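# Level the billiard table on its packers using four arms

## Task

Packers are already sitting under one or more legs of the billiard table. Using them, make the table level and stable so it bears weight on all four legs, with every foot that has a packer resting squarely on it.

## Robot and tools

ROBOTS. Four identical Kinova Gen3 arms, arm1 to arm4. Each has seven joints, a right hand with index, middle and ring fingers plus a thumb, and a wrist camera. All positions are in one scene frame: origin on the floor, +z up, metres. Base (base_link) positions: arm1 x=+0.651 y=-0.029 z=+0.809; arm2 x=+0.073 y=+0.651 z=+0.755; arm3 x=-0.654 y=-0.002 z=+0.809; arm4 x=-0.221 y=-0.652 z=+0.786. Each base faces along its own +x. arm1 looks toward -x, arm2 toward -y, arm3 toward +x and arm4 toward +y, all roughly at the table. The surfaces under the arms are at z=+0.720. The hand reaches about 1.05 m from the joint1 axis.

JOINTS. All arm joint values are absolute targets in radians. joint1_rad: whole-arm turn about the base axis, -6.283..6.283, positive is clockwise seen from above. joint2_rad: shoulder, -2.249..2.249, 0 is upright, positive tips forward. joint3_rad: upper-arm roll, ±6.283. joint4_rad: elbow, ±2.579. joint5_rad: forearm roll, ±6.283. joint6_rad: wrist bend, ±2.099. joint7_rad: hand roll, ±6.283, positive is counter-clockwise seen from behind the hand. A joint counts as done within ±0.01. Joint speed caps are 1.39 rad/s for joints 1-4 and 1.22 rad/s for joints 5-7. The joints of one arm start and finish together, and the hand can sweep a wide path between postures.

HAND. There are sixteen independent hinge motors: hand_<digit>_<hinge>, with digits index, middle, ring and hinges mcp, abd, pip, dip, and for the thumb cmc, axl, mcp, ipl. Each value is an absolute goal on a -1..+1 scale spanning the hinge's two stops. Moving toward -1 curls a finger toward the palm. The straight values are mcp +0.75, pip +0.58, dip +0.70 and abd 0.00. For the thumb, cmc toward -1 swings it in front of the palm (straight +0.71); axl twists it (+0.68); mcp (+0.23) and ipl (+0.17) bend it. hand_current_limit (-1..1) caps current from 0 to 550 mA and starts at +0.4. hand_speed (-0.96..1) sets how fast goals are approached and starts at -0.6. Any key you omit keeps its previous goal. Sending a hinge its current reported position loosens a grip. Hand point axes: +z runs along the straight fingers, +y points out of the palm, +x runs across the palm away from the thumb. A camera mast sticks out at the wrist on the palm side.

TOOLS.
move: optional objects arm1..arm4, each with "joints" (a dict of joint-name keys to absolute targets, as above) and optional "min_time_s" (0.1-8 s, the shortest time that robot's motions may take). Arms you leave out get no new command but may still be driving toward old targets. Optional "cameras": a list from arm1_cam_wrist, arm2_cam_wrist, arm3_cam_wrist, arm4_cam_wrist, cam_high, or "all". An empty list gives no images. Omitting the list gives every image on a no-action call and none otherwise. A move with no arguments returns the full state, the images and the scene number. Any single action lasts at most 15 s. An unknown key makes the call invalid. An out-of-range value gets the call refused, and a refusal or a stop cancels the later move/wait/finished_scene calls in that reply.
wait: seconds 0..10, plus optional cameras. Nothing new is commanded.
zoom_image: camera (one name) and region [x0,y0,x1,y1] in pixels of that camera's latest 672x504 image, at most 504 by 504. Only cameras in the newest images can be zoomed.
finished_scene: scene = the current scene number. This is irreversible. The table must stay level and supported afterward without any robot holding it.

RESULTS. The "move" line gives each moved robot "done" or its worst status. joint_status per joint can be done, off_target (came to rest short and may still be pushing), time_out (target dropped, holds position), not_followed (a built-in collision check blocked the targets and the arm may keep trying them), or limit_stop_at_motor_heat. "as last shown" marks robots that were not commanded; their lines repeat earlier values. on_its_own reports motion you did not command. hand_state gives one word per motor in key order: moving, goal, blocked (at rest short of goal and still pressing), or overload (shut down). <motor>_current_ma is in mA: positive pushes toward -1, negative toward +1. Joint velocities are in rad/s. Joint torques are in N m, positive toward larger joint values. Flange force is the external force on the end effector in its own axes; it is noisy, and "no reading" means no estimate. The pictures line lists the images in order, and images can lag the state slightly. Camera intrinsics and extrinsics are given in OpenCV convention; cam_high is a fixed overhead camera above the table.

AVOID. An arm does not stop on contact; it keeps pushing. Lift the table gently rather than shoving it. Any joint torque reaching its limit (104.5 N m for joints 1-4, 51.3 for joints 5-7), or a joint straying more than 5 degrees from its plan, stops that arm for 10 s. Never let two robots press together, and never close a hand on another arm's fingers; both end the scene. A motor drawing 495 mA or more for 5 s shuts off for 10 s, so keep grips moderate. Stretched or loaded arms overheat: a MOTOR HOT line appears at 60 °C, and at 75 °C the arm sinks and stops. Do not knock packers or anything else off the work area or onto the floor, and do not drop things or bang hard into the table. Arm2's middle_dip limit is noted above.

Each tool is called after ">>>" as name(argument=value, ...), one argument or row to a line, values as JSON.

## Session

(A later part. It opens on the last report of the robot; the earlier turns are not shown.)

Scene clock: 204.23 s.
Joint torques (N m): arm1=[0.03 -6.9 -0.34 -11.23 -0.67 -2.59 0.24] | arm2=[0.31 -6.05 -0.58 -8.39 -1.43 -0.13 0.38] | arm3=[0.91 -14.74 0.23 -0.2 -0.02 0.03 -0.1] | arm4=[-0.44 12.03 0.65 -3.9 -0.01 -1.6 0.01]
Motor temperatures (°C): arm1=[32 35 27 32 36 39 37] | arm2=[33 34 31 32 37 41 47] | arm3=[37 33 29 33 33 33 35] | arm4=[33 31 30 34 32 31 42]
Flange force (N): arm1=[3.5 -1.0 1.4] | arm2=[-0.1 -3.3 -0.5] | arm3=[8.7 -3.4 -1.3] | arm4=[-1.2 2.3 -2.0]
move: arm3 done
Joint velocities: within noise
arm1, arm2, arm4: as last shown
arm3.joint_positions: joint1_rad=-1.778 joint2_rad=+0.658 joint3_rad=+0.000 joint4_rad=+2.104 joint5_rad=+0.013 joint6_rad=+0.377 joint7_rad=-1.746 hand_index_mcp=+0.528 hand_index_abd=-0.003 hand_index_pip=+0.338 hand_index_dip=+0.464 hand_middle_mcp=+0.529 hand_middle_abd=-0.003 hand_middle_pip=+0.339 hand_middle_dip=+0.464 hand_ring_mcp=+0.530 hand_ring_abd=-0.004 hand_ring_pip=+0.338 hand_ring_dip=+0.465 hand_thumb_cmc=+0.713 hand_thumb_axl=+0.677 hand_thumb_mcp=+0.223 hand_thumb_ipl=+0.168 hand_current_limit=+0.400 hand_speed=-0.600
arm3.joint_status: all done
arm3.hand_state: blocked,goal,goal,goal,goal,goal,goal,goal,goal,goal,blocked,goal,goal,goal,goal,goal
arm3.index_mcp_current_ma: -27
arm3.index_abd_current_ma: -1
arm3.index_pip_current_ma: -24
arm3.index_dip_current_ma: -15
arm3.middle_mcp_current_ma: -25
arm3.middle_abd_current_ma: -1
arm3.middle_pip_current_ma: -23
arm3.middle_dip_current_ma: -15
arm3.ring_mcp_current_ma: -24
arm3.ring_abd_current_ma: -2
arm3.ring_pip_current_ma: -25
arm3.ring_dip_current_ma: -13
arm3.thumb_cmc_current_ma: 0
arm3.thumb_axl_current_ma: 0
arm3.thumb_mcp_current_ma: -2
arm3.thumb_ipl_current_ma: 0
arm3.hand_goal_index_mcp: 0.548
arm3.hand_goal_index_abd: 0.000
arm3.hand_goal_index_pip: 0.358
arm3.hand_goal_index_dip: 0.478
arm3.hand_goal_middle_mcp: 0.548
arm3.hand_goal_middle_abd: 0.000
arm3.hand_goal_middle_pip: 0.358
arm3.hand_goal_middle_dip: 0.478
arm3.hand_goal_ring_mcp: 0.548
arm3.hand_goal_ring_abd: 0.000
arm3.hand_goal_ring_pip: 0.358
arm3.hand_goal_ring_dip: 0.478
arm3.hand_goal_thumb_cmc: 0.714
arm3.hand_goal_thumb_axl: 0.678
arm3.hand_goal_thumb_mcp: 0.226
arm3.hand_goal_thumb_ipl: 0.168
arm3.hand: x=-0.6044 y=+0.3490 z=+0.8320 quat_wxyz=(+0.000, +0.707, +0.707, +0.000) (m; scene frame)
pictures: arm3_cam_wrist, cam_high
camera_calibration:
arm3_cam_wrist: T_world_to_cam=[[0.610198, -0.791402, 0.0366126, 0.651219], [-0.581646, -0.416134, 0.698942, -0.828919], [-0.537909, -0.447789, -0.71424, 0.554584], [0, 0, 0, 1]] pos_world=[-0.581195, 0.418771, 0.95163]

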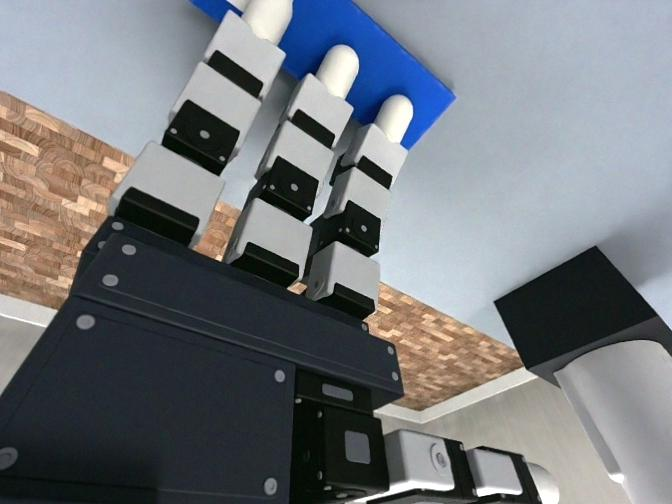

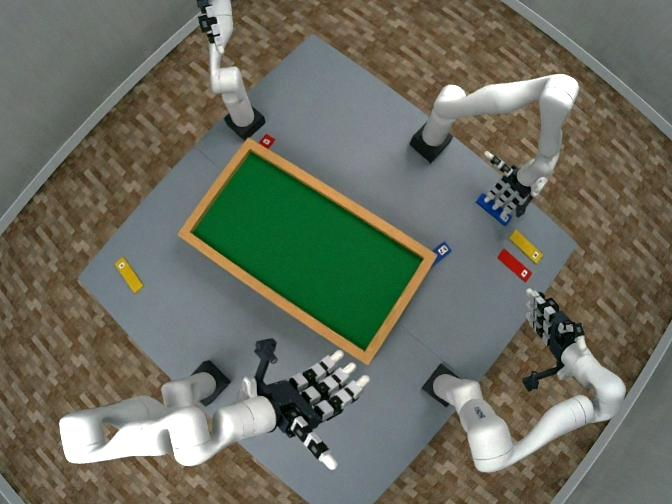

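>>> move(
  arm3={"joints": {"joint1_rad": -1.5909, "joint2_rad": 0.6569, "joint4_rad": 2.1052, "joint5_rad": 0.0109, "joint6_rad": 0.3754, "joint7_rad": -1.5569}, "min_time_s": 1.5},
)

>>> move(
  arm3={"joints": {"joint1_rad": -1.4076, "joint2_rad": 0.6694, "joint4_rad": 2.0634, "joint5_rad": 0.0081, "joint6_rad": 0.4042, "joint7_rad": -1.3709}, "min_time_s": 1.5},
)

>>> move(
  arm3={"joints": {"joint1_rad": -1.2764, "joint2_rad": 0.6927, "joint4_rad": 1.9912, "joint5_rad": 0.0057, "joint6_rad": 0.4527, "joint7_rad": -1.2024}, "min_time_s": 1.5},
  cameras=["arm3_cam_wrist", "cam_high"],
)

Scene clock: 206.27 s.
Joint torques (N m): arm1=[0.09 -6.92 -0.31 -11.29 -0.61 -2.63 0.26] | arm2=[0.18 -5.91 -0.56 -8.35 -1.43 -0.14 0.34] | arm3=[0.95 -14.58 0.27 -0.37 -0.01 -0.06 -0.04] | arm4=[-0.35 11.99 0.61 -3.88 -0.02 -1.57 0.01]
Motor temperatures (°C): arm1=[32 35 27 32 36 39 37] | arm2=[33 34 31 32 37 41 47] | arm3=[37 33 29 33 33 33 35] | arm4=[33 31 30 34 32 31 42]
Flange force (N): arm1=[3.6 -1.1 1.4] | arm2=[0.0 -3.1 -0.6] | arm3=[8.7 -2.0 -1.8] | arm4=[-1.3 2.1 -2.0]
move: arm3 done
Joint velocities: within noise
arm1.joint_positions: joint1_rad=+0.613 joint2_rad=-0.200 joint3_rad=+0.000 joint4_rad=+1.398 joint5_rad=+0.006 joint6_rad=+1.142 joint7_rad=+0.768 hand_index_mcp=+0.551 hand_index_abd=-0.003 hand_index_pip=+0.357 hand_index_dip=+0.476 hand_middle_mcp=+0.552 hand_middle_abd=-0.001 hand_middle_pip=+0.357 hand_middle_dip=+0.475 hand_ring_mcp=+0.552 hand_ring_abd=-0.001 hand_ring_pip=+0.357 hand_ring_dip=+0.476 hand_thumb_cmc=+0.716 hand_thumb_axl=+0.677 hand_thumb_mcp=+0.224 hand_thumb_ipl=+0.168 hand_current_limit=+0.400 hand_speed=-0.600
arm1.joint_status: not commanded
arm1.hand_state: goal,goal,goal,goal,goal,goal,goal,goal,goal,goal,goal,goal,goal,goal,goal,goal
arm1.index_mcp_current_ma: 15
arm1.index_abd_current_ma: -11
arm1.index_pip_current_ma: -4
arm1.index_dip_current_ma: -10
arm1.middle_mcp_current_ma: 18
arm1.middle_abd_current_ma: -5
arm1.middle_pip_current_ma: -3
arm1.middle_dip_current_ma: -11
arm1.ring_mcp_current_ma: 17
arm1.ring_abd_current_ma: -2
arm1.ring_pip_current_ma: -3
arm1.ring_dip_current_ma: -9
arm1.thumb_cmc_current_ma: 10
arm1.thumb_axl_current_ma: -3
arm1.thumb_mcp_current_ma: -12
arm1.thumb_ipl_current_ma: -2
arm1.hand_goal_index_mcp: 0.548
arm1.hand_goal_index_abd: 0.000
arm1.hand_goal_index_pip: 0.358
arm1.hand_goal_index_dip: 0.478
arm1.hand_goal_middle_mcp: 0.548
arm1.hand_goal_middle_abd: 0.000
arm1.hand_goal_middle_pip: 0.358
arm1.hand_goal_middle_dip: 0.478
arm1.hand_goal_ring_mcp: 0.548
arm1.hand_goal_ring_abd: 0.000
arm1.hand_goal_ring_pip: 0.358
arm1.hand_goal_ring_dip: 0.478
arm1.hand_goal_thumb_cmc: 0.714
arm1.hand_goal_thumb_axl: 0.678
arm1.hand_goal_thumb_mcp: 0.226
arm1.hand_goal_thumb_ipl: 0.168
arm1.hand: x=+0.2492 y=+0.2517 z=+1.4582 quat_wxyz=(-0.031, -0.694, +0.609, +0.381) (m; scene frame)
arm2, arm4: as last shown
arm3.joint_positions: joint1_rad=-1.591 joint2_rad=+0.657 joint3_rad=+0.000 joint4_rad=+2.105 joint5_rad=+0.011 joint6_rad=+0.375 joint7_rad=-1.557 hand_index_mcp=+0.528 hand_index_abd=-0.002 hand_index_pip=+0.338 hand_index_dip=+0.464 hand_middle_mcp=+0.529 hand_middle_abd=-0.002 hand_middle_pip=+0.339 hand_middle_dip=+0.464 hand_ring_mcp=+0.530 hand_ring_abd=-0.003 hand_ring_pip=+0.338 hand_ring_dip=+0.465 hand_thumb_cmc=+0.713 hand_thumb_axl=+0.677 hand_thumb_mcp=+0.223 hand_thumb_ipl=+0.168 hand_current_limit=+0.400 hand_speed=-0.600
arm3.joint_status: all done
arm3.hand_state: blocked,goal,goal,goal,goal,goal,goal,goal,goal,goal,blocked,goal,goal,goal,goal,goal
arm3.index_mcp_current_ma: -27
arm3.index_abd_current_ma: -1
arm3.index_pip_current_ma: -24
arm3.index_dip_current_ma: -15
arm3.middle_mcp_current_ma: -25
arm3.middle_abd_current_ma: -1
arm3.middle_pip_current_ma: -23
arm3.middle_dip_current_ma: -15
arm3.ring_mcp_current_ma: -23
arm3.ring_abd_current_ma: -1
arm3.ring_pip_current_ma: -25
arm3.ring_dip_current_ma: -13
arm3.thumb_cmc_current_ma: 0
arm3.thumb_axl_current_ma: 0
arm3.thumb_mcp_current_ma: -2
arm3.thumb_ipl_current_ma: 0
arm3.hand_goal_index_mcp: 0.548
arm3.hand_goal_index_abd: 0.000
arm3.hand_goal_index_pip: 0.358
arm3.hand_goal_index_dip: 0.478
arm3.hand_goal_middle_mcp: 0.548
arm3.hand_goal_middle_abd: 0.000
arm3.hand_goal_middle_pip: 0.358
arm3.hand_goal_middle_dip: 0.478
arm3.hand_goal_ring_mcp: 0.548
arm3.hand_goal_ring_abd: 0.000
arm3.hand_goal_ring_pip: 0.358
arm3.hand_goal_ring_dip: 0.478
arm3.hand_goal_thumb_cmc: 0.714
arm3.hand_goal_thumb_axl: 0.678
arm3.hand_goal_thumb_mcp: 0.226
arm3.hand_goal_thumb_ipl: 0.168
arm3.hand: x=-0.5343 y=+0.3489 z=+0.8320 quat_wxyz=(+0.000, +0.707, +0.707, +0.000) (m; scene frame)
pictures: none

Scene clock: 208.13 s.
Joint torques (N m): arm1=[0.08 -6.92 -0.35 -11.21 -0.64 -2.62 0.26] | arm2=[0.36 -5.98 -0.54 -8.36 -1.41 -0.13 0.45] | arm3=[0.98 -15.19 0.32 -0.76 -0.01 -0.14 -0.05] | arm4=[-0.42 12.01 0.73 -3.91 -0.03 -1.56 0.02]
Motor temperatures (°C): arm1=[32 35 27 32 36 39 37] | arm2=[33 34 31 32 37 41 47] | arm3=[37 33 29 33 33 33 35] | arm4=[33 31 30 34 32 31 42]
Flange force (N): arm1=[3.4 -1.0 1.3] | arm2=[-0.5 -3.2 -0.5] | arm3=[8.8 -0.4 -1.5] | arm4=[-1.3 2.4 -1.8]
move: arm3 done
Joint velocities: within noise
arm1, arm4: as last shown
arm2.joint_positions: joint1_rad=+2.181 joint2_rad=-0.200 joint3_rad=+0.000 joint4_rad=+1.777 joint5_rad=+2.495 joint6_rad=-1.495 joint7_rad=+0.021 hand_index_mcp=+0.755 hand_index_abd=+0.000 hand_index_pip=+0.576 hand_index_dip=+0.694 hand_middle_mcp=+0.755 hand_middle_abd=-0.001 hand_middle_pip=+0.576 hand_middle_dip=+0.696 hand_ring_mcp=+0.755 hand_ring_abd=-0.001 hand_ring_pip=+0.577 hand_ring_dip=+0.696 hand_thumb_cmc=+0.873 hand_thumb_axl=+0.676 hand_thumb_mcp=+0.930 hand_thumb_ipl=+0.849 hand_current_limit=+0.400 hand_speed=-0.600
arm2.joint_status: not commanded
arm2.hand_state: goal,goal,goal,goal,goal,goal,goal,goal,goal,goal,goal,goal,goal,goal,goal,goal
arm2.index_mcp_current_ma: 0
arm2.index_abd_current_ma: 0
arm2.index_pip_current_ma: 0
arm2.index_dip_current_ma: -1
arm2.middle_mcp_current_ma: 0
arm2.middle_abd_current_ma: 0
arm2.middle_pip_current_ma: 0
arm2.middle_dip_current_ma: 0
arm2.ring_mcp_current_ma: 0
arm2.ring_abd_current_ma: 0
arm2.ring_pip_current_ma: 0
arm2.ring_dip_current_ma: 0
arm2.thumb_cmc_current_ma: 2
arm2.thumb_axl_current_ma: -1
arm2.thumb_mcp_current_ma: 0
arm2.thumb_ipl_current_ma: 0
arm2.hand_goal_index_mcp: 0.754
arm2.hand_goal_index_abd: 0.000
arm2.hand_goal_index_pip: 0.576
arm2.hand_goal_index_dip: 0.696
arm2.hand_goal_middle_mcp: 0.754
arm2.hand_goal_middle_abd: 0.000
arm2.hand_goal_middle_pip: 0.576
arm2.hand_goal_middle_dip: 0.696
arm2.hand_goal_ring_mcp: 0.754
arm2.hand_goal_ring_abd: 0.000
arm2.hand_goal_ring_pip: 0.576
arm2.hand_goal_ring_dip: 0.696
arm2.hand_goal_thumb_cmc: 0.870
arm2.hand_goal_thumb_axl: 0.678
arm2.hand_goal_thumb_mcp: 0.930
arm2.hand_goal_thumb_ipl: 0.850
arm2.hand: x=-0.1675 y=+0.5944 z=+1.2163 quat_wxyz=(+0.122, +0.835, +0.448, -0.293) (m; scene frame)
arm3.joint_positions: joint1_rad=-1.408 joint2_rad=+0.669 joint3_rad=+0.000 joint4_rad=+2.063 joint5_rad=+0.008 joint6_rad=+0.404 joint7_rad=-1.371 hand_index_mcp=+0.529 hand_index_abd=-0.001 hand_index_pip=+0.338 hand_index_dip=+0.464 hand_middle_mcp=+0.530 hand_middle_abd=-0.001 hand_middle_pip=+0.339 hand_middle_dip=+0.464 hand_ring_mcp=+0.531 hand_ring_abd=-0.002 hand_ring_pip=+0.338 hand_ring_dip=+0.465 hand_thumb_cmc=+0.713 hand_thumb_axl=+0.677 hand_thumb_mcp=+0.223 hand_thumb_ipl=+0.168 hand_current_limit=+0.400 hand_speed=-0.600
arm3.joint_status: all done
arm3.hand_state: goal,goal,goal,goal,goal,goal,goal,goal,goal,goal,blocked,goal,goal,goal,goal,goal
arm3.index_mcp_current_ma: -26
arm3.index_abd_current_ma: 0
arm3.index_pip_current_ma: -24
arm3.index_dip_current_ma: -15
arm3.middle_mcp_current_ma: -23
arm3.middle_abd_current_ma: 0
arm3.middle_pip_current_ma: -23
arm3.middle_dip_current_ma: -15
arm3.ring_mcp_current_ma: -21
arm3.ring_abd_current_ma: 0
arm3.ring_pip_current_ma: -24
arm3.ring_dip_current_ma: -13
arm3.thumb_cmc_current_ma: 0
arm3.thumb_axl_current_ma: 0
arm3.thumb_mcp_current_ma: -2
arm3.thumb_ipl_current_ma: 0
arm3.hand_goal_index_mcp: 0.548
arm3.hand_goal_index_abd: 0.000
arm3.hand_goal_index_pip: 0.358
arm3.hand_goal_index_dip: 0.478
arm3.hand_goal_middle_mcp: 0.548
arm3.hand_goal_middle_abd: 0.000
arm3.hand_goal_middle_pip: 0.358
arm3.hand_goal_middle_dip: 0.478
arm3.hand_goal_ring_mcp: 0.548
arm3.hand_goal_ring_abd: 0.000
arm3.hand_goal_ring_pip: 0.358
arm3.hand_goal_ring_dip: 0.478
arm3.hand_goal_thumb_cmc: 0.714
arm3.hand_goal_thumb_axl: 0.678
arm3.hand_goal_thumb_mcp: 0.226
arm3.hand_goal_thumb_ipl: 0.168
arm3.hand: x=-0.4643 y=+0.3488 z=+0.8320 quat_wxyz=(+0.000, +0.707, +0.707, +0.000) (m; scene frame)
pictures: none

Scene clock: 209.97 s.
Joint torques (N m): arm1=[0.13 -6.89 -0.33 -11.23 -0.61 -2.59 0.27] | arm2=[0.19 -6.03 -0.66 -8.37 -1.39 -0.11 0.44] | arm3=[0.95 -15.99 0.26 -1.32 0.04 -0.25 -0.06] | arm4=[-0.4 12.06 0.7 -3.92 0 -1.6 -0.05]
Motor temperatures (°C): arm1=[32 35 27 32 36 39 37] | arm2=[33 34 31 32 37 41 47] | arm3=[37 33 29 33 33 33 35] | arm4=[33 31 30 34 32 31 42]
Flange force (N): arm1=[3.5 -1.1 1.4] | arm2=[-0.1 -3.3 -0.8] | arm3=[8.5 1.2 -1.5] | arm4=[-1.1 2.3 -1.8]
move: arm3 done
Joint velocities: within noise
arm1, arm2, arm4: as last shown
arm3.joint_positions: joint1_rad=-1.276 joint2_rad=+0.693 joint3_rad=+0.000 joint4_rad=+1.991 joint5_rad=+0.006 joint6_rad=+0.453 joint7_rad=-1.202 hand_index_mcp=+0.529 hand_index_abd=-0.001 hand_index_pip=+0.338 hand_index_dip=+0.464 hand_middle_mcp=+0.530 hand_middle_abd=-0.001 hand_middle_pip=+0.339 hand_middle_dip=+0.464 hand_ring_mcp=+0.531 hand_ring_abd=-0.001 hand_ring_pip=+0.338 hand_ring_dip=+0.465 hand_thumb_cmc=+0.713 hand_thumb_axl=+0.677 hand_thumb_mcp=+0.223 hand_thumb_ipl=+0.168 hand_current_limit=+0.400 hand_speed=-0.600
arm3.joint_status: all done
arm3.hand_state: goal,goal,goal,goal,goal,goal,goal,goal,goal,goal,blocked,goal,goal,goal,goal,goal
arm3.index_mcp_current_ma: -25
arm3.index_abd_current_ma: 0
arm3.index_pip_current_ma: -23
arm3.index_dip_current_ma: -15
arm3.middle_mcp_current_ma: -22
arm3.middle_abd_current_ma: 0
arm3.middle_pip_current_ma: -23
arm3.middle_dip_current_ma: -15
arm3.ring_mcp_current_ma: -21
arm3.ring_abd_current_ma: 0
arm3.ring_pip_current_ma: -24
arm3.ring_dip_current_ma: -13
arm3.thumb_cmc_current_ma: 0
arm3.thumb_axl_current_ma: 0
arm3.thumb_mcp_current_ma: -2
arm3.thumb_ipl_current_ma: 0
arm3.hand_goal_index_mcp: 0.548
arm3.hand_goal_index_abd: 0.000
arm3.hand_goal_index_pip: 0.358
arm3.hand_goal_index_dip: 0.478
arm3.hand_goal_middle_mcp: 0.548
arm3.hand_goal_middle_abd: 0.000
arm3.hand_goal_middle_pip: 0.358
arm3.hand_goal_middle_dip: 0.478
arm3.hand_goal_ring_mcp: 0.548
arm3.hand_goal_ring_abd: 0.000
arm3.hand_goal_ring_pip: 0.358
arm3.hand_goal_ring_dip: 0.478
arm3.hand_goal_thumb_cmc: 0.714
arm3.hand_goal_thumb_axl: 0.678
arm3.hand_goal_thumb_mcp: 0.226
arm3.hand_goal_thumb_ipl: 0.168
arm3.hand: x=-0.4086 y=+0.3554 z=+0.8321 quat_wxyz=(+0.000, +0.695, +0.719, +0.000) (m; scene frame)
pictures: arm3_cam_wrist, cam_high
camera_calibration:
arm3_cam_wrist: T_world_to_cam=[[0.63758, -0.769512, 0.03664, 0.540172], [-0.566621, -0.436189, 0.699057, -0.699255], [-0.521951, -0.466466, -0.714127, 0.675794], [0, 0, 0, 1]] pos_world=[-0.387884, 0.425896, 0.951629]

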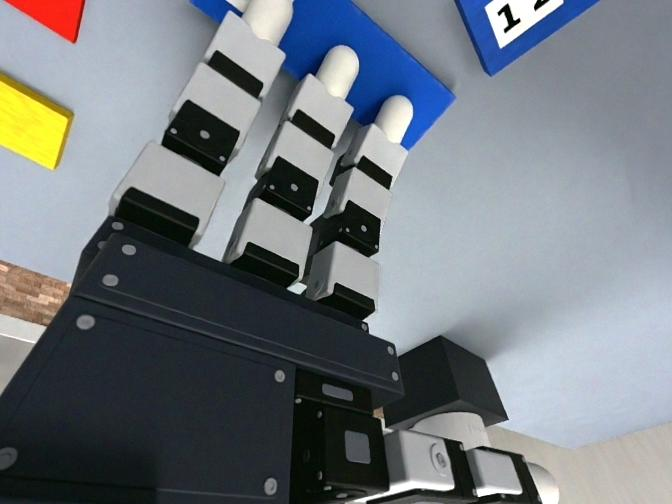

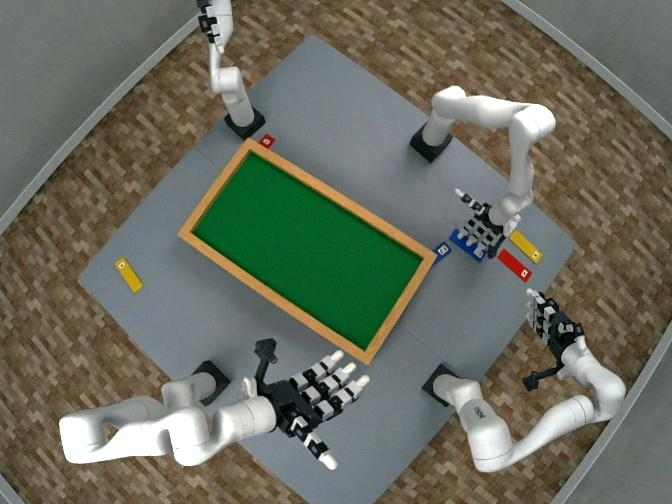

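>>> move(
  arm2={"joints":{"joint1_rad":2.9,"joint4_rad":1.5},"min_time_s":2.5},
  cameras=[],
)

>>> move(
  arm2={"joints":{"joint4_rad":1.4,"joint5_rad":0.0115,"joint6_rad":1.1,"joint7_rad":2.523,"hand_index_mcp":0.548,"hand_index_pip":0.358,"hand_index_dip":0.478,"hand_middle_mcp":0.548,"hand_middle_pip":0.358,"hand_middle_dip":0.478,"hand_ring_mcp":0.548,"hand_ring_pip":0.358,"hand_ring_dip":0.478},"min_time_s":3},
  arm3={"joints":{"joint1_rad":-1.2613,"joint2_rad":0.7622,"joint4_rad":1.7954,"joint5_rad":0.0046,"joint6_rad":0.5789,"joint7_rad":-1.1611},"min_time_s":2},
  cameras=["arm3_cam_wrist","cam_high"],
)

Scene clock: 214.77 s.
Joint torques (N m): arm1=[0.13 -6.91 -0.35 -11.24 -0.63 -2.63 0.27] | arm2=[0.27 -6.22 -0.57 -8.82 -1.39 0.62 0.35] | arm3=[0.92 -16.02 0.23 -1.37 0.04 -0.25 -0.03] | arm4=[-0.47 11.99 0.67 -3.85 0.06 -1.6 -0.06]
Motor temperatures (°C): arm1=[32 34 27 32 36 39 37] | arm2=[33 34 31 32 37 41 47] | arm3=[37 33 29 33 33 33 35] | arm4=[33 31 30 34 32 31 42]
Flange force (N): arm1=[3.5 -1.0 1.3] | arm2=[0.6 -3.0 -0.4] | arm3=[8.4 1.2 -1.4] | arm4=[-1.4 2.5 -2.2]
move: arm2 done
Joint velocities: within noise
arm1, arm3, arm4: as last shown
arm2.joint_positions: joint1_rad=+2.900 joint2_rad=-0.200 joint3_rad=+0.000 joint4_rad=+1.500 joint5_rad=+2.495 joint6_rad=-1.495 joint7_rad=+0.021 hand_index_mcp=+0.752 hand_index_abd=+0.000 hand_index_pip=+0.576 hand_index_dip=+0.694 hand_middle_mcp=+0.752 hand_middle_abd=-0.001 hand_middle_pip=+0.576 hand_middle_dip=+0.696 hand_ring_mcp=+0.752 hand_ring_abd=-0.001 hand_ring_pip=+0.577 hand_ring_dip=+0.696 hand_thumb_cmc=+0.872 hand_thumb_axl=+0.676 hand_thumb_mcp=+0.930 hand_thumb_ipl=+0.849 hand_current_limit=+0.400 hand_speed=-0.600
arm2.joint_status: all done
arm2.hand_state: goal,goal,goal,goal,goal,goal,goal,goal,goal,goal,goal,goal,goal,goal,goal,goal
arm2.index_mcp_current_ma: -1
arm2.index_abd_current_ma: 0
arm2.index_pip_current_ma: 0
arm2.index_dip_current_ma: -1
arm2.middle_mcp_current_ma: -1
arm2.middle_abd_current_ma: 0
arm2.middle_pip_current_ma: 0
arm2.middle_dip_current_ma: 0
arm2.ring_mcp_current_ma: -1
arm2.ring_abd_current_ma: 0
arm2.ring_pip_current_ma: 0
arm2.ring_dip_current_ma: 0
arm2.thumb_cmc_current_ma: 1
arm2.thumb_axl_current_ma: -1
arm2.thumb_mcp_current_ma: 0
arm2.thumb_ipl_current_ma: 0
arm2.hand_goal_index_mcp: 0.754
arm2.hand_goal_index_abd: 0.000
arm2.hand_goal_index_pip: 0.576
arm2.hand_goal_index_dip: 0.696
arm2.hand_goal_middle_mcp: 0.754
arm2.hand_goal_middle_abd: 0.000
arm2.hand_goal_middle_pip: 0.576
arm2.hand_goal_middle_dip: 0.696
arm2.hand_goal_ring_mcp: 0.754
arm2.hand_goal_ring_abd: 0.000
arm2.hand_goal_ring_pip: 0.576
arm2.hand_goal_ring_dip: 0.696
arm2.hand_goal_thumb_cmc: 0.870
arm2.hand_goal_thumb_axl: 0.678
arm2.hand_goal_thumb_mcp: 0.930
arm2.hand_goal_thumb_ipl: 0.850
arm2.hand: x=-0.1623 y=+0.8171 z=+1.2934 quat_wxyz=(-0.121, +0.921, +0.169, -0.331) (m; scene frame)
pictures: none
No camera images: "cameras" was empty.

Scene clock: 218.23 s.
Joint torques (N m): arm1=[0.09 -6.89 -0.36 -11.25 -0.65 -2.61 0.3] | arm2=[0.26 -7.26 -0.85 -9.82 0.24 -2.17 0.38] | arm3=[0.12 -18.3 -0.64 -2.79 -0.13 -0.61 0.08] | arm4=[-0.36 12.08 0.61 -3.85 -0.02 -1.58 -0.04]
Motor temperatures (°C): arm1=[32 34 27 32 36 39 37] | arm2=[33 34 31 32 37 41 47] | arm3=[37 33 29 33 33 33 35] | arm4=[33 31 30 34 32 31 42]
Flange force (N): arm1=[3.6 -1.1 1.4] | arm2=[-0.4 -3.5 0.9] | arm3=[7.7 3.1 -1.2] | arm4=[-1.1 2.1 -2.1]
move: arm2 done; arm3 done
Joint velocities: within noise
arm1, arm4: as last shown
arm2.joint_positions: joint1_rad=+2.900 joint2_rad=-0.200 joint3_rad=+0.000 joint4_rad=+1.400 joint5_rad=+0.012 joint6_rad=+1.100 joint7_rad=+2.523 hand_index_mcp=+0.542 hand_index_abd=+0.000 hand_index_pip=+0.359 hand_index_dip=+0.480 hand_middle_mcp=+0.542 hand_middle_abd=-0.001 hand_middle_pip=+0.359 hand_middle_dip=+0.481 hand_ring_mcp=+0.542 hand_ring_abd=-0.001 hand_ring_pip=+0.359 hand_ring_dip=+0.480 hand_thumb_cmc=+0.869 hand_thumb_axl=+0.679 hand_thumb_mcp=+0.931 hand_thumb_ipl=+0.849 hand_current_limit=+0.400 hand_speed=-0.600
arm2.joint_status: all done
arm2.hand_state: goal,goal,goal,goal,goal,goal,goal,goal,goal,goal,goal,goal,goal,goal,goal,goal
arm2.index_mcp_current_ma: -4
arm2.index_abd_current_ma: 0
arm2.index_pip_current_ma: 0
arm2.index_dip_current_ma: 1
arm2.middle_mcp_current_ma: -4
arm2.middle_abd_current_ma: 0
arm2.middle_pip_current_ma: 0
arm2.middle_dip_current_ma: 1
arm2.ring_mcp_current_ma: -4
arm2.ring_abd_current_ma: 0
arm2.ring_pip_current_ma: 0
arm2.ring_dip_current_ma: 1
arm2.thumb_cmc_current_ma: 0
arm2.thumb_axl_current_ma: 0
arm2.thumb_mcp_current_ma: 0
arm2.thumb_ipl_current_ma: 0
arm2.hand_goal_index_mcp: 0.548
arm2.hand_goal_index_abd: 0.000
arm2.hand_goal_index_pip: 0.358
arm2.hand_goal_index_dip: 0.478
arm2.hand_goal_middle_mcp: 0.548
arm2.hand_goal_middle_abd: 0.000
arm2.hand_goal_middle_pip: 0.358
arm2.hand_goal_middle_dip: 0.478
arm2.hand_goal_ring_mcp: 0.548
arm2.hand_goal_ring_abd: 0.000
arm2.hand_goal_ring_pip: 0.358
arm2.hand_goal_ring_dip: 0.478
arm2.hand_goal_thumb_cmc: 0.870
arm2.hand_goal_thumb_axl: 0.678
arm2.hand_goal_thumb_mcp: 0.930
arm2.hand_goal_thumb_ipl: 0.850
arm2.hand: x=-0.0774 y=+1.0238 z=+1.3206 quat_wxyz=(-0.371, +0.900, -0.155, -0.168) (m; scene frame)
arm3.joint_positions: joint1_rad=-1.261 joint2_rad=+0.762 joint3_rad=+0.000 joint4_rad=+1.795 joint5_rad=+0.005 joint6_rad=+0.579 joint7_rad=-1.161 hand_index_mcp=+0.528 hand_index_abd=+0.011 hand_index_pip=+0.338 hand_index_dip=+0.464 hand_middle_mcp=+0.529 hand_middle_abd=+0.011 hand_middle_pip=+0.339 hand_middle_dip=+0.464 hand_ring_mcp=+0.529 hand_ring_abd=+0.010 hand_ring_pip=+0.338 hand_ring_dip=+0.465 hand_thumb_cmc=+0.713 hand_thumb_axl=+0.677 hand_thumb_mcp=+0.223 hand_thumb_ipl=+0.168 hand_current_limit=+0.400 hand_speed=-0.600
arm3.joint_status: all done
arm3.hand_state: blocked,goal,goal,goal,goal,goal,goal,goal,goal,goal,blocked,goal,goal,goal,goal,goal
arm3.index_mcp_current_ma: -27
arm3.index_abd_current_ma: 8
arm3.index_pip_current_ma: -23
arm3.index_dip_current_ma: -15
arm3.middle_mcp_current_ma: -26
arm3.middle_abd_current_ma: 8
arm3.middle_pip_current_ma: -23
arm3.middle_dip_current_ma: -15
arm3.ring_mcp_current_ma: -25
arm3.ring_abd_current_ma: 7
arm3.ring_pip_current_ma: -24
arm3.ring_dip_current_ma: -13
arm3.thumb_cmc_current_ma: 0
arm3.thumb_axl_current_ma: 0
arm3.thumb_mcp_current_ma: -2
arm3.thumb_ipl_current_ma: 0
arm3.hand_goal_index_mcp: 0.548
arm3.hand_goal_index_abd: 0.000
arm3.hand_goal_index_pip: 0.358
arm3.hand_goal_index_dip: 0.478
arm3.hand_goal_middle_mcp: 0.548
arm3.hand_goal_middle_abd: 0.000
arm3.hand_goal_middle_pip: 0.358
arm3.hand_goal_middle_dip: 0.478
arm3.hand_goal_ring_mcp: 0.548
arm3.hand_goal_ring_abd: 0.000
arm3.hand_goal_ring_pip: 0.358
arm3.hand_goal_ring_dip: 0.478
arm3.hand_goal_thumb_cmc: 0.714
arm3.hand_goal_thumb_axl: 0.678
arm3.hand_goal_thumb_mcp: 0.226
arm3.hand_goal_thumb_ipl: 0.168
arm3.hand: x=-0.3829 y=+0.4078 z=+0.8321 quat_wxyz=(+0.000, +0.686, +0.728, +0.000) (m; scene frame)
pictures: arm3_cam_wrist, cam_high
camera_calibration:
arm3_cam_wrist: T_world_to_cam=[[0.656563, -0.753378, 0.0366986, 0.564874], [-0.555656, -0.450202, 0.698974, -0.651898], [-0.51007, -0.479312, -0.714205, 0.723602], [0, 0, 0, 1]] pos_world=[-0.364019, 0.47891, 0.95173]

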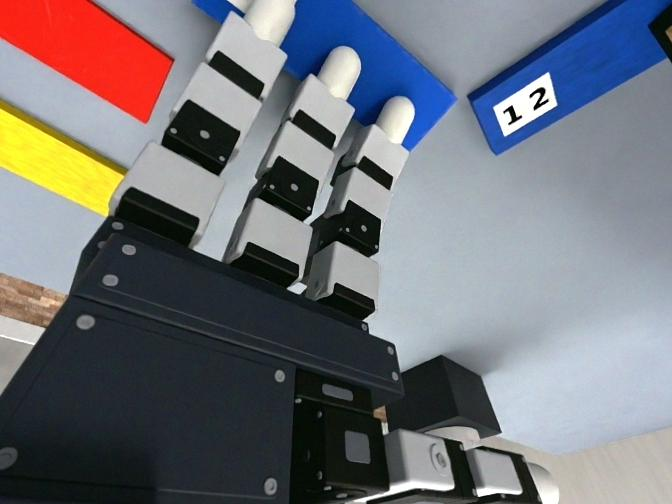

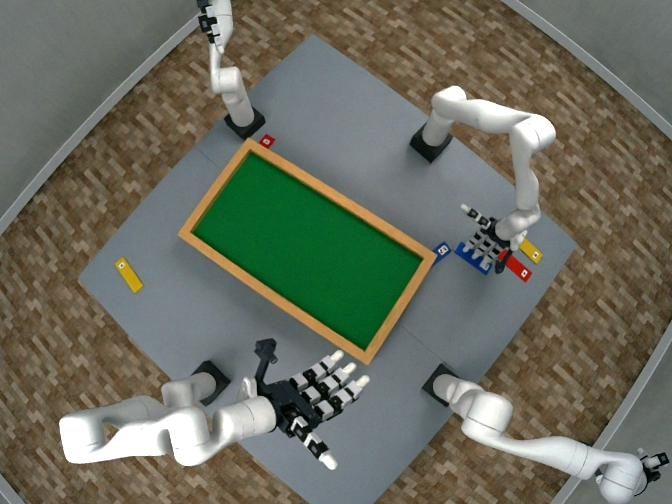

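>>> move(
  arm3={"joints":{"joint1_rad":-1.2860,"joint2_rad":0.8308,"joint4_rad":1.6156,"joint5_rad":0.0041,"joint6_rad":0.6902,"joint7_rad":-1.1852},"min_time_s":1.5},
  cameras=[],
)

>>> move(
  arm3={"joints":{"joint1_rad":-1.1812,"joint2_rad":0.8732,"joint4_rad":1.5082,"joint5_rad":0.0030,"joint6_rad":0.7549,"joint7_rad":-1.0394},"min_time_s":1.5},
  cameras=["arm3_cam_wrist"],
)

>>> move(
  arm3={"joints":{"joint1_rad":-1.0596,"joint2_rad":0.9164,"joint4_rad":1.4010,"joint5_rad":0.0019,"joint6_rad":0.8187,"joint7_rad":-0.8829},"min_time_s":1.5},
  cameras=["arm3_cam_wrist"],
)

Scene clock: 221.17 s.
Joint torques (N m): arm1=[0.08 -6.92 -0.37 -11.23 -0.64 -2.58 0.27] | arm2=[0.23 -7.31 -0.82 -9.8 0.17 -2.17 0.39] | arm3=[-0.21 -19.29 -0.99 -3.23 -0.32 -0.67 0.11] | arm4=[-0.38 11.98 0.79 -3.87 -0.03 -1.6 -0.05]
Motor temperatures (°C): arm1=[32 34 27 32 36 39 37] | arm2=[33 34 31 32 37 41 47] | arm3=[37 33 29 33 33 33 35] | arm4=[33 31 30 34 32 31 42]
Flange force (N): arm1=[3.5 -1.1 1.4] | arm2=[-0.7 -3.5 0.9] | arm3=[8.3 3.9 -2.6] | arm4=[-1.4 2.3 -2.1]
move: arm3 done
Joint velocities: within noise
arm1, arm2: as last shown
arm2.joint_positions: joint1_rad=+2.900 joint2_rad=-0.200 joint3_rad=+0.000 joint4_rad=+1.400 joint5_rad=+0.011 joint6_rad=+1.100 joint7_rad=+2.523 hand_index_mcp=+0.542 hand_index_abd=+0.000 hand_index_pip=+0.359 hand_index_dip=+0.480 hand_middle_mcp=+0.542 hand_middle_abd=-0.001 hand_middle_pip=+0.359 hand_middle_dip=+0.481 hand_ring_mcp=+0.542 hand_ring_abd=-0.001 hand_ring_pip=+0.359 hand_ring_dip=+0.480 hand_thumb_cmc=+0.869 hand_thumb_axl=+0.679 hand_thumb_mcp=+0.931 hand_thumb_ipl=+0.849 hand_current_limit=+0.400 hand_speed=-0.600
arm3.joint_positions: joint1_rad=-1.286 joint2_rad=+0.831 joint3_rad=+0.000 joint4_rad=+1.616 joint5_rad=+0.004 joint6_rad=+0.690 joint7_rad=-1.185 hand_index_mcp=+0.527 hand_index_abd=+0.011 hand_index_pip=+0.338 hand_index_dip=+0.464 hand_middle_mcp=+0.528 hand_middle_abd=+0.011 hand_middle_pip=+0.339 hand_middle_dip=+0.464 hand_ring_mcp=+0.528 hand_ring_abd=+0.010 hand_ring_pip=+0.338 hand_ring_dip=+0.465 hand_thumb_cmc=+0.713 hand_thumb_axl=+0.677 hand_thumb_mcp=+0.223 hand_thumb_ipl=+0.168 hand_current_limit=+0.400 hand_speed=-0.600
arm3.joint_status: all done
arm3.hand_state: blocked,goal,goal,goal,blocked,goal,goal,goal,goal,goal,blocked,goal,goal,goal,goal,goal
arm3.index_mcp_current_ma: -28
arm3.index_abd_current_ma: 8
arm3.index_pip_current_ma: -23
arm3.index_dip_current_ma: -15
arm3.middle_mcp_current_ma: -27
arm3.middle_abd_current_ma: 8
arm3.middle_pip_current_ma: -23
arm3.middle_dip_current_ma: -15
arm3.ring_mcp_current_ma: -26
arm3.ring_abd_current_ma: 7
arm3.ring_pip_current_ma: -24
arm3.ring_dip_current_ma: -13
arm3.thumb_cmc_current_ma: 0
arm3.thumb_axl_current_ma: 0
arm3.thumb_mcp_current_ma: -2
arm3.thumb_ipl_current_ma: 0
arm3.hand_goal_index_mcp: 0.548
arm3.hand_goal_index_abd: 0.000
arm3.hand_goal_index_pip: 0.358
arm3.hand_goal_index_dip: 0.478
arm3.hand_goal_middle_mcp: 0.548
arm3.hand_goal_middle_abd: 0.000
arm3.hand_goal_middle_pip: 0.358
arm3.hand_goal_middle_dip: 0.478
arm3.hand_goal_ring_mcp: 0.548
arm3.hand_goal_ring_abd: 0.000
arm3.hand_goal_ring_pip: 0.358
arm3.hand_goal_ring_dip: 0.478
arm3.hand_goal_thumb_cmc: 0.714
arm3.hand_goal_thumb_axl: 0.678
arm3.hand_goal_thumb_mcp: 0.226
arm3.hand_goal_thumb_ipl: 0.168
arm3.hand: x=-0.3779 y=+0.4579 z=+0.8321 quat_wxyz=(+0.000, +0.686, +0.728, +0.000) (m; scene frame)
arm4.joint_positions: joint1_rad=+0.750 joint2_rad=-1.000 joint3_rad=+0.000 joint4_rad=+1.346 joint5_rad=-0.124 joint6_rad=+2.019 joint7_rad=+1.794 hand_index_mcp=+0.753 hand_index_abd=+0.000 hand_index_pip=+0.577 hand_index_dip=+0.696 hand_middle_mcp=+0.753 hand_middle_abd=+0.000 hand_middle_pip=+0.577 hand_middle_dip=+0.696 hand_ring_mcp=+0.753 hand_ring_abd=+0.000 hand_ring_pip=+0.577 hand_ring_dip=+0.696 hand_thumb_cmc=+0.714 hand_thumb_axl=+0.677 hand_thumb_mcp=+0.224 hand_thumb_ipl=+0.168 hand_current_limit=+0.400 hand_speed=-0.600
arm4.joint_status: not commanded
arm4.hand_state: goal,goal,goal,goal,goal,goal,goal,goal,goal,goal,goal,goal,goal,goal,goal,goal
arm4.index_mcp_current_ma: 0
arm4.index_abd_current_ma: 0
arm4.index_pip_current_ma: 0
arm4.index_dip_current_ma: 0
arm4.middle_mcp_current_ma: 0
arm4.middle_abd_current_ma: 0
arm4.middle_pip_current_ma: 0
arm4.middle_dip_current_ma: 0
arm4.ring_mcp_current_ma: 0
arm4.ring_abd_current_ma: 0
arm4.ring_pip_current_ma: 0
arm4.ring_dip_current_ma: 0
arm4.thumb_cmc_current_ma: 0
arm4.thumb_axl_current_ma: 0
arm4.thumb_mcp_current_ma: 0
arm4.thumb_ipl_current_ma: 0
arm4.hand_goal_index_mcp: 0.754
arm4.hand_goal_index_abd: 0.000
arm4.hand_goal_index_pip: 0.576
arm4.hand_goal_index_dip: 0.696
arm4.hand_goal_middle_mcp: 0.754
arm4.hand_goal_middle_abd: 0.000
arm4.hand_goal_middle_pip: 0.576
arm4.hand_goal_middle_dip: 0.696
arm4.hand_goal_ring_mcp: 0.754
arm4.hand_goal_ring_abd: 0.000
arm4.hand_goal_ring_pip: 0.576
arm4.hand_goal_ring_dip: 0.696
arm4.hand_goal_thumb_cmc: 0.714
arm4.hand_goal_thumb_axl: 0.678
arm4.hand_goal_thumb_mcp: 0.226
arm4.hand_goal_thumb_ipl: 0.168
arm4.hand: x=-0.3203 y=-0.6152 z=+1.3861 quat_wxyz=(+0.351, -0.484, +0.789, +0.143) (m; scene frame)
pictures: none
No camera images: "cameras" was empty.

Scene clock: 223.00 s.
Joint torques (N m): arm1=[0.08 -6.98 -0.33 -11.26 -0.63 -2.58 0.28] | arm2=[0.26 -7.31 -0.77 -9.72 0.21 -2.18 0.39] | arm3=[1.39 -18.53 0.53 -2.5 0.14 -0.28 -0.06] | arm4=[-0.38 11.99 0.65 -3.88 -0.03 -1.63 -0.04]
Motor temperatures (°C): arm1=[32 34 27 32 36 39 37] | arm2=[33 34 31 32 37 41 47] | arm3=[37 33 29 33 33 33 35] | arm4=[33 31 30 34 32 31 42]
Flange force (N): arm1=[3.6 -1.0 1.6] | arm2=[-0.9 -3.7 0.8] | arm3=[10.2 3.5 -5.0] | arm4=[-1.3 2.1 -2.2]
move: arm3 done
Joint velocities: within noise
arm1, arm2, arm4: as last shown
arm3.joint_positions: joint1_rad=-1.181 joint2_rad=+0.873 joint3_rad=+0.000 joint4_rad=+1.508 joint5_rad=+0.003 joint6_rad=+0.755 joint7_rad=-1.039 hand_index_mcp=+0.527 hand_index_abd=+0.002 hand_index_pip=+0.338 hand_index_dip=+0.464 hand_middle_mcp=+0.528 hand_middle_abd=+0.002 hand_middle_pip=+0.339 hand_middle_dip=+0.464 hand_ring_mcp=+0.528 hand_ring_abd=+0.001 hand_ring_pip=+0.338 hand_ring_dip=+0.465 hand_thumb_cmc=+0.713 hand_thumb_axl=+0.677 hand_thumb_mcp=+0.223 hand_thumb_ipl=+0.168 hand_current_limit=+0.400 hand_speed=-0.600
arm3.joint_status: all done
arm3.hand_state: blocked,goal,goal,goal,blocked,goal,goal,goal,goal,goal,blocked,goal,goal,goal,goal,goal
arm3.index_mcp_current_ma: -28
arm3.index_abd_current_ma: 1
arm3.index_pip_current_ma: -23
arm3.index_dip_current_ma: -15
arm3.middle_mcp_current_ma: -27
arm3.middle_abd_current_ma: 1
arm3.middle_pip_current_ma: -23
arm3.middle_dip_current_ma: -15
arm3.ring_mcp_current_ma: -26
arm3.ring_abd_current_ma: 0
arm3.ring_pip_current_ma: -24
arm3.ring_dip_current_ma: -13
arm3.thumb_cmc_current_ma: 0
arm3.thumb_axl_current_ma: 0
arm3.thumb_mcp_current_ma: -2
arm3.thumb_ipl_current_ma: 0
arm3.hand_goal_index_mcp: 0.548
arm3.hand_goal_index_abd: 0.000
arm3.hand_goal_index_pip: 0.358
arm3.hand_goal_index_dip: 0.478
arm3.hand_goal_middle_mcp: 0.548
arm3.hand_goal_middle_abd: 0.000
arm3.hand_goal_middle_pip: 0.358
arm3.hand_goal_middle_dip: 0.478
arm3.hand_goal_ring_mcp: 0.548
arm3.hand_goal_ring_abd: 0.000
arm3.hand_goal_ring_pip: 0.358
arm3.hand_goal_ring_dip: 0.478
arm3.hand_goal_thumb_cmc: 0.714
arm3.hand_goal_thumb_axl: 0.678
arm3.hand_goal_thumb_mcp: 0.226
arm3.hand_goal_thumb_ipl: 0.168
arm3.hand: x=-0.3171 y=+0.4635 z=+0.8320 quat_wxyz=(+0.000, +0.671, +0.741, +0.000) (m; scene frame)
pictures: arm3_cam_wrist
camera_calibration:
arm3_cam_wrist: T_world_to_cam=[[0.686171, -0.726517, 0.0366558, 0.560529], [-0.537146, -0.472048, 0.699032, -0.574268], [-0.490555, -0.499344, -0.714151, 0.799194], [0, 0, 0, 1]] pos_world=[-0.301036, 0.535225, 0.951629]

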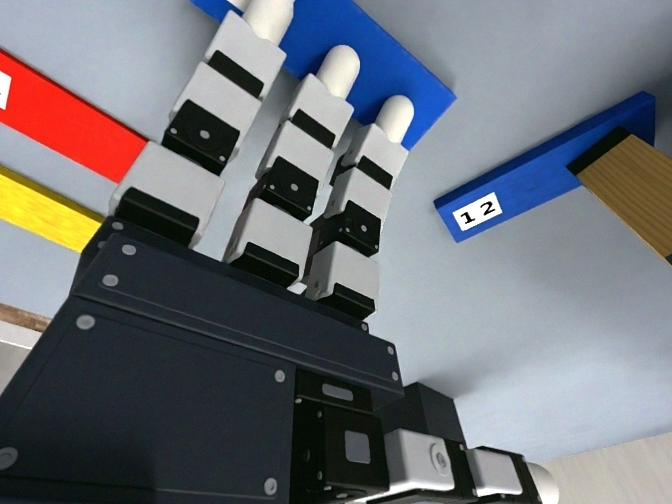

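Scene clock: 224.83 s.
Joint torques (N m): arm1=[0.08 -6.91 -0.33 -11.27 -0.61 -2.61 0.25] | arm2=[0.33 -7.3 -0.81 -9.7 0.17 -2.25 0.4] | arm3=[1.7 -18.58 0.75 -2.34 0.23 -0.08 -0.1] | arm4=[-0.41 12.01 0.71 -3.91 -0.01 -1.58 0.01]
Motor temperatures (°C): arm1=[32 34 27 32 36 39 37] | arm2=[33 34 31 32 37 41 47] | arm3=[37 33 29 33 33 33 35] | arm4=[33 31 30 34 32 31 42]
Flange force (N): arm1=[3.6 -1.2 1.4] | arm2=[-1.1 -3.9 0.5] | arm3=[10.4 5.4 -6.0] | arm4=[-1.2 2.4 -1.9]
move: arm3 done
Joint velocities: within noise
arm1, arm2, arm4: as last shown
arm3.joint_positions: joint1_rad=-1.060 joint2_rad=+0.916 joint3_rad=+0.000 joint4_rad=+1.401 joint5_rad=+0.002 joint6_rad=+0.819 joint7_rad=-0.883 hand_index_mcp=+0.527 hand_index_abd=-0.002 hand_index_pip=+0.338 hand_index_dip=+0.464 hand_middle_mcp=+0.528 hand_middle_abd=-0.003 hand_middle_pip=+0.339 hand_middle_dip=+0.464 hand_ring_mcp=+0.528 hand_ring_abd=-0.003 hand_ring_pip=+0.338 hand_ring_dip=+0.465 hand_thumb_cmc=+0.713 hand_thumb_axl=+0.677 hand_thumb_mcp=+0.223 hand_thumb_ipl=+0.168 hand_current_limit=+0.400 hand_speed=-0.600
arm3.joint_status: all done
arm3.hand_state: blocked,goal,goal,goal,blocked,goal,goal,goal,goal,goal,blocked,goal,goal,goal,goal,goal
arm3.index_mcp_current_ma: -28
arm3.index_abd_current_ma: -1
arm3.index_pip_current_ma: -23
arm3.index_dip_current_ma: -15
arm3.middle_mcp_current_ma: -27
arm3.middle_abd_current_ma: -1
arm3.middle_pip_current_ma: -23
arm3.middle_dip_current_ma: -15
arm3.ring_mcp_current_ma: -26
arm3.ring_abd_current_ma: -1
arm3.ring_pip_current_ma: -24
arm3.ring_dip_current_ma: -13
arm3.thumb_cmc_current_ma: 0
arm3.thumb_axl_current_ma: 0
arm3.thumb_mcp_current_ma: -2
arm3.thumb_ipl_current_ma: 0
arm3.hand_goal_index_mcp: 0.548
arm3.hand_goal_index_abd: 0.000
arm3.hand_goal_index_pip: 0.358
arm3.hand_goal_index_dip: 0.478
arm3.hand_goal_middle_mcp: 0.548
arm3.hand_goal_middle_abd: 0.000
arm3.hand_goal_middle_pip: 0.358
arm3.hand_goal_middle_dip: 0.478
arm3.hand_goal_ring_mcp: 0.548
arm3.hand_goal_ring_abd: 0.000
arm3.hand_goal_ring_pip: 0.358
arm3.hand_goal_ring_dip: 0.478
arm3.hand_goal_thumb_cmc: 0.714
arm3.hand_goal_thumb_axl: 0.678
arm3.hand_goal_thumb_mcp: 0.226
arm3.hand_goal_thumb_ipl: 0.168
arm3.hand: x=-0.2470 y=+0.4543 z=+0.8320 quat_wxyz=(+0.000, +0.658, +0.753, +0.000) (m; scene frame)
pictures: arm3_cam_wrist
camera_calibration:
arm3_cam_wrist: T_world_to_cam=[[0.710408, -0.702835, 0.0366449, 0.501019], [-0.520805, -0.489968, 0.699066, -0.528765], [-0.473374, -0.515707, -0.714117, 0.840544], [0, 0, 0, 1]] pos_world=[-0.23342, 0.526531, 0.951529]

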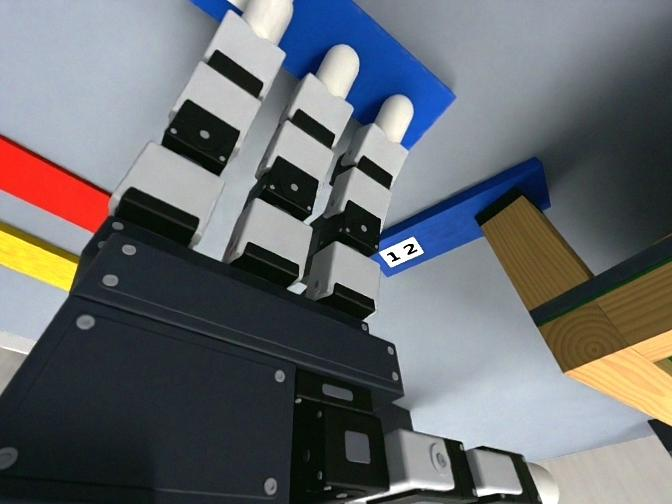

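>>> move(
  arm3={"joints":{"joint1_rad":-0.9433,"joint2_rad":0.9878,"joint4_rad":1.2268,"joint5_rad":0.001,"joint6_rad":0.9214,"joint7_rad":-0.7658},"min_time_s":1.8},
  cameras=[],
)

>>> move(
  arm3={"joints":{"joint1_rad":-0.8480,"joint2_rad":1.1136,"joint4_rad":0.9276,"joint5_rad":0.0003,"joint6_rad":1.0946,"joint7_rad":-0.6699},"min_time_s":2},
  cameras=["arm3_cam_wrist","cam_high"],
)

Scene clock: 227.07 s.
Joint torques (N m): arm1=[0.06 -6.92 -0.35 -11.25 -0.65 -2.6 0.26] | arm2=[0.19 -7.3 -0.79 -9.89 0.25 -2.23 0.36] | arm3=[1.78 -19.56 0.74 -2.73 0.25 -0.13 -0.1] | arm4=[-0.49 12.09 0.75 -3.9 0 -1.6 -0.04]
Motor temperatures (°C): arm1=[32 34 27 32 36 39 37] | arm2=[33 34 31 32 37 41 47] | arm3=[37 33 29 33 33 33 35] | arm4=[33 31 30 34 32 31 42]
Flange force (N): arm1=[3.5 -1.1 1.4] | arm2=[-0.4 -3.4 0.8] | arm3=[10.6 7.7 -6.4] | arm4=[-1.1 2.6 -1.8]
move: arm3 done
Joint velocities: within noise
arm1.joint_positions: joint1_rad=+0.613 joint2_rad=-0.200 joint3_rad=+0.000 joint4_rad=+1.398 joint5_rad=+0.006 joint6_rad=+1.142 joint7_rad=+0.768 hand_index_mcp=+0.551 hand_index_abd=-0.003 hand_index_pip=+0.357 hand_index_dip=+0.476 hand_middle_mcp=+0.552 hand_middle_abd=-0.001 hand_middle_pip=+0.357 hand_middle_dip=+0.475 hand_ring_mcp=+0.552 hand_ring_abd=-0.001 hand_ring_pip=+0.357 hand_ring_dip=+0.476 hand_thumb_cmc=+0.716 hand_thumb_axl=+0.677 hand_thumb_mcp=+0.224 hand_thumb_ipl=+0.168 hand_current_limit=+0.400 hand_speed=-0.600
arm1.joint_status: not commanded
arm1.hand_state: goal,goal,goal,goal,goal,goal,goal,goal,goal,goal,goal,goal,goal,goal,goal,goal
arm1.index_mcp_current_ma: 15
arm1.index_abd_current_ma: -11
arm1.index_pip_current_ma: -4
arm1.index_dip_current_ma: -10
arm1.middle_mcp_current_ma: 18
arm1.middle_abd_current_ma: -5
arm1.middle_pip_current_ma: -3
arm1.middle_dip_current_ma: -11
arm1.ring_mcp_current_ma: 17
arm1.ring_abd_current_ma: -2
arm1.ring_pip_current_ma: -3
arm1.ring_dip_current_ma: -9
arm1.thumb_cmc_current_ma: 10
arm1.thumb_axl_current_ma: -3
arm1.thumb_mcp_current_ma: -12
arm1.thumb_ipl_current_ma: -2
arm1.hand_goal_index_mcp: 0.548
arm1.hand_goal_index_abd: 0.000
arm1.hand_goal_index_pip: 0.358
arm1.hand_goal_index_dip: 0.478
arm1.hand_goal_middle_mcp: 0.548
arm1.hand_goal_middle_abd: 0.000
arm1.hand_goal_middle_pip: 0.358
arm1.hand_goal_middle_dip: 0.478
arm1.hand_goal_ring_mcp: 0.548
arm1.hand_goal_ring_abd: 0.000
arm1.hand_goal_ring_pip: 0.358
arm1.hand_goal_ring_dip: 0.478
arm1.hand_goal_thumb_cmc: 0.714
arm1.hand_goal_thumb_axl: 0.678
arm1.hand_goal_thumb_mcp: 0.226
arm1.hand_goal_thumb_ipl: 0.168
arm1.hand: x=+0.2492 y=+0.2517 z=+1.4582 quat_wxyz=(-0.031, -0.694, +0.609, +0.381) (m; scene frame)
arm2, arm4: as last shown
arm3.joint_positions: joint1_rad=-0.943 joint2_rad=+0.988 joint3_rad=+0.000 joint4_rad=+1.227 joint5_rad=+0.001 joint6_rad=+0.921 joint7_rad=-0.766 hand_index_mcp=+0.527 hand_index_abd=-0.003 hand_index_pip=+0.338 hand_index_dip=+0.464 hand_middle_mcp=+0.528 hand_middle_abd=-0.003 hand_middle_pip=+0.339 hand_middle_dip=+0.464 hand_ring_mcp=+0.528 hand_ring_abd=-0.004 hand_ring_pip=+0.338 hand_ring_dip=+0.465 hand_thumb_cmc=+0.713 hand_thumb_axl=+0.677 hand_thumb_mcp=+0.223 hand_thumb_ipl=+0.168 hand_current_limit=+0.400 hand_speed=-0.600
arm3.joint_status: all done
arm3.hand_state: blocked,goal,goal,goal,blocked,goal,goal,goal,goal,goal,blocked,goal,goal,goal,goal,goal
arm3.index_mcp_current_ma: -28
arm3.index_abd_current_ma: -1
arm3.index_pip_current_ma: -23
arm3.index_dip_current_ma: -15
arm3.middle_mcp_current_ma: -27
arm3.middle_abd_current_ma: -1
arm3.middle_pip_current_ma: -23
arm3.middle_dip_current_ma: -15
arm3.ring_mcp_current_ma: -26
arm3.ring_abd_current_ma: -2
arm3.ring_pip_current_ma: -24
arm3.ring_dip_current_ma: -13
arm3.thumb_cmc_current_ma: 0
arm3.thumb_axl_current_ma: 0
arm3.thumb_mcp_current_ma: -2
arm3.thumb_ipl_current_ma: 0
arm3.hand_goal_index_mcp: 0.548
arm3.hand_goal_index_abd: 0.000
arm3.hand_goal_index_pip: 0.358
arm3.hand_goal_index_dip: 0.478
arm3.hand_goal_middle_mcp: 0.548
arm3.hand_goal_middle_abd: 0.000
arm3.hand_goal_middle_pip: 0.358
arm3.hand_goal_middle_dip: 0.478
arm3.hand_goal_ring_mcp: 0.548
arm3.hand_goal_ring_abd: 0.000
arm3.hand_goal_ring_pip: 0.358
arm3.hand_goal_ring_dip: 0.478
arm3.hand_goal_thumb_cmc: 0.714
arm3.hand_goal_thumb_axl: 0.678
arm3.hand_goal_thumb_mcp: 0.226
arm3.hand_goal_thumb_ipl: 0.168
arm3.hand: x=-0.1713 y=+0.4440 z=+0.8321 quat_wxyz=(+0.000, +0.658, +0.753, +0.000) (m; scene frame)
pictures: none
No camera images: "cameras" was empty.

Scene clock: 229.43 s.
Joint torques (N m): arm1=[0.09 -6.9 -0.35 -11.28 -0.65 -2.6 0.28] | arm2=[0.24 -7.38 -0.69 -9.78 0.23 -2.22 0.35] | arm3=[1.93 -20.24 0.71 -3.05 0.33 -0.27 -0.12] | arm4=[-0.39 12.01 0.58 -3.9 -0.03 -1.56 0.01]
Motor temperatures (°C): arm1=[32 34 27 32 36 39 37] | arm2=[33 34 31 32 37 41 47] | arm3=[37 33 29 33 33 33 35] | arm4=[33 31 30 34 32 31 42]
Flange force (N): arm1=[3.7 -1.2 1.4] | arm2=[-1.0 -3.7 0.8] | arm3=[11.8 11.4 -8.2] | arm4=[-1.2 2.1 -1.8]
move: arm3 done
Joint velocities: within noise
arm1, arm2, arm4: as last shown
arm3.joint_positions: joint1_rad=-0.848 joint2_rad=+1.114 joint3_rad=+0.000 joint4_rad=+0.928 joint5_rad=+0.000 joint6_rad=+1.095 joint7_rad=-0.670 hand_index_mcp=+0.527 hand_index_abd=-0.003 hand_index_pip=+0.338 hand_index_dip=+0.464 hand_middle_mcp=+0.528 hand_middle_abd=-0.003 hand_middle_pip=+0.339 hand_middle_dip=+0.464 hand_ring_mcp=+0.528 hand_ring_abd=-0.004 hand_ring_pip=+0.338 hand_ring_dip=+0.465 hand_thumb_cmc=+0.713 hand_thumb_axl=+0.677 hand_thumb_mcp=+0.223 hand_thumb_ipl=+0.168 hand_current_limit=+0.400 hand_speed=-0.600
arm3.joint_status: all done
arm3.hand_state: blocked,goal,goal,goal,blocked,goal,goal,goal,goal,goal,blocked,goal,goal,goal,goal,goal
arm3.index_mcp_current_ma: -28
arm3.index_abd_current_ma: -1
arm3.index_pip_current_ma: -23
arm3.index_dip_current_ma: -15
arm3.middle_mcp_current_ma: -27
arm3.middle_abd_current_ma: -1
arm3.middle_pip_current_ma: -23
arm3.middle_dip_current_ma: -15
arm3.ring_mcp_current_ma: -26
arm3.ring_abd_current_ma: -2
arm3.ring_pip_current_ma: -24
arm3.ring_dip_current_ma: -13
arm3.thumb_cmc_current_ma: 0
arm3.thumb_axl_current_ma: 0
arm3.thumb_mcp_current_ma: -2
arm3.thumb_ipl_current_ma: 0
arm3.hand_goal_index_mcp: 0.548
arm3.hand_goal_index_abd: 0.000
arm3.hand_goal_index_pip: 0.358
arm3.hand_goal_index_dip: 0.478
arm3.hand_goal_middle_mcp: 0.548
arm3.hand_goal_middle_abd: 0.000
arm3.hand_goal_middle_pip: 0.358
arm3.hand_goal_middle_dip: 0.478
arm3.hand_goal_ring_mcp: 0.548
arm3.hand_goal_ring_abd: 0.000
arm3.hand_goal_ring_pip: 0.358
arm3.hand_goal_ring_dip: 0.478
arm3.hand_goal_thumb_cmc: 0.714
arm3.hand_goal_thumb_axl: 0.678
arm3.hand_goal_thumb_mcp: 0.226
arm3.hand_goal_thumb_ipl: 0.168
arm3.hand: x=-0.0914 y=+0.4441 z=+0.8321 quat_wxyz=(+0.000, +0.658, +0.753, +0.000) (m; scene frame)
pictures: arm3_cam_wrist, cam_high
camera_calibration:
arm3_cam_wrist: T_world_to_cam=[[0.710614, -0.702627, 0.0366526, 0.383205], [-0.520767, -0.490227, 0.698913, -0.452584], [-0.473107, -0.515744, -0.714267, 0.909266], [0, 0, 0, 1]] pos_world=[-0.0778212, 0.516331, 0.95173]

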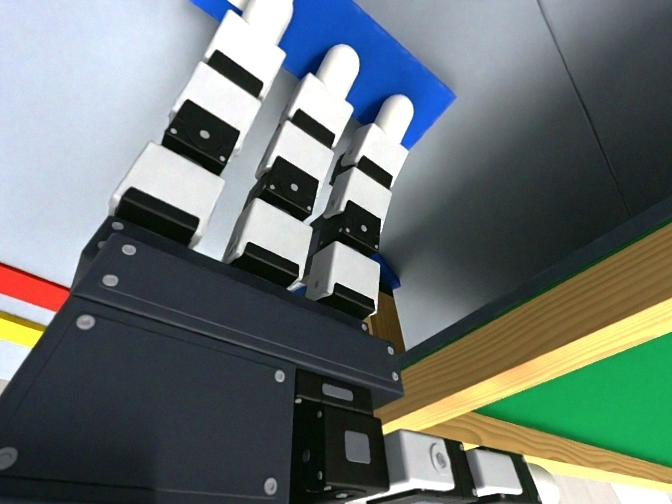

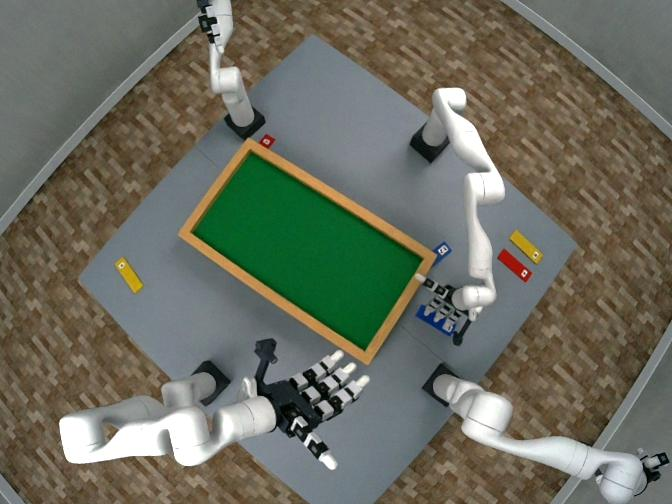

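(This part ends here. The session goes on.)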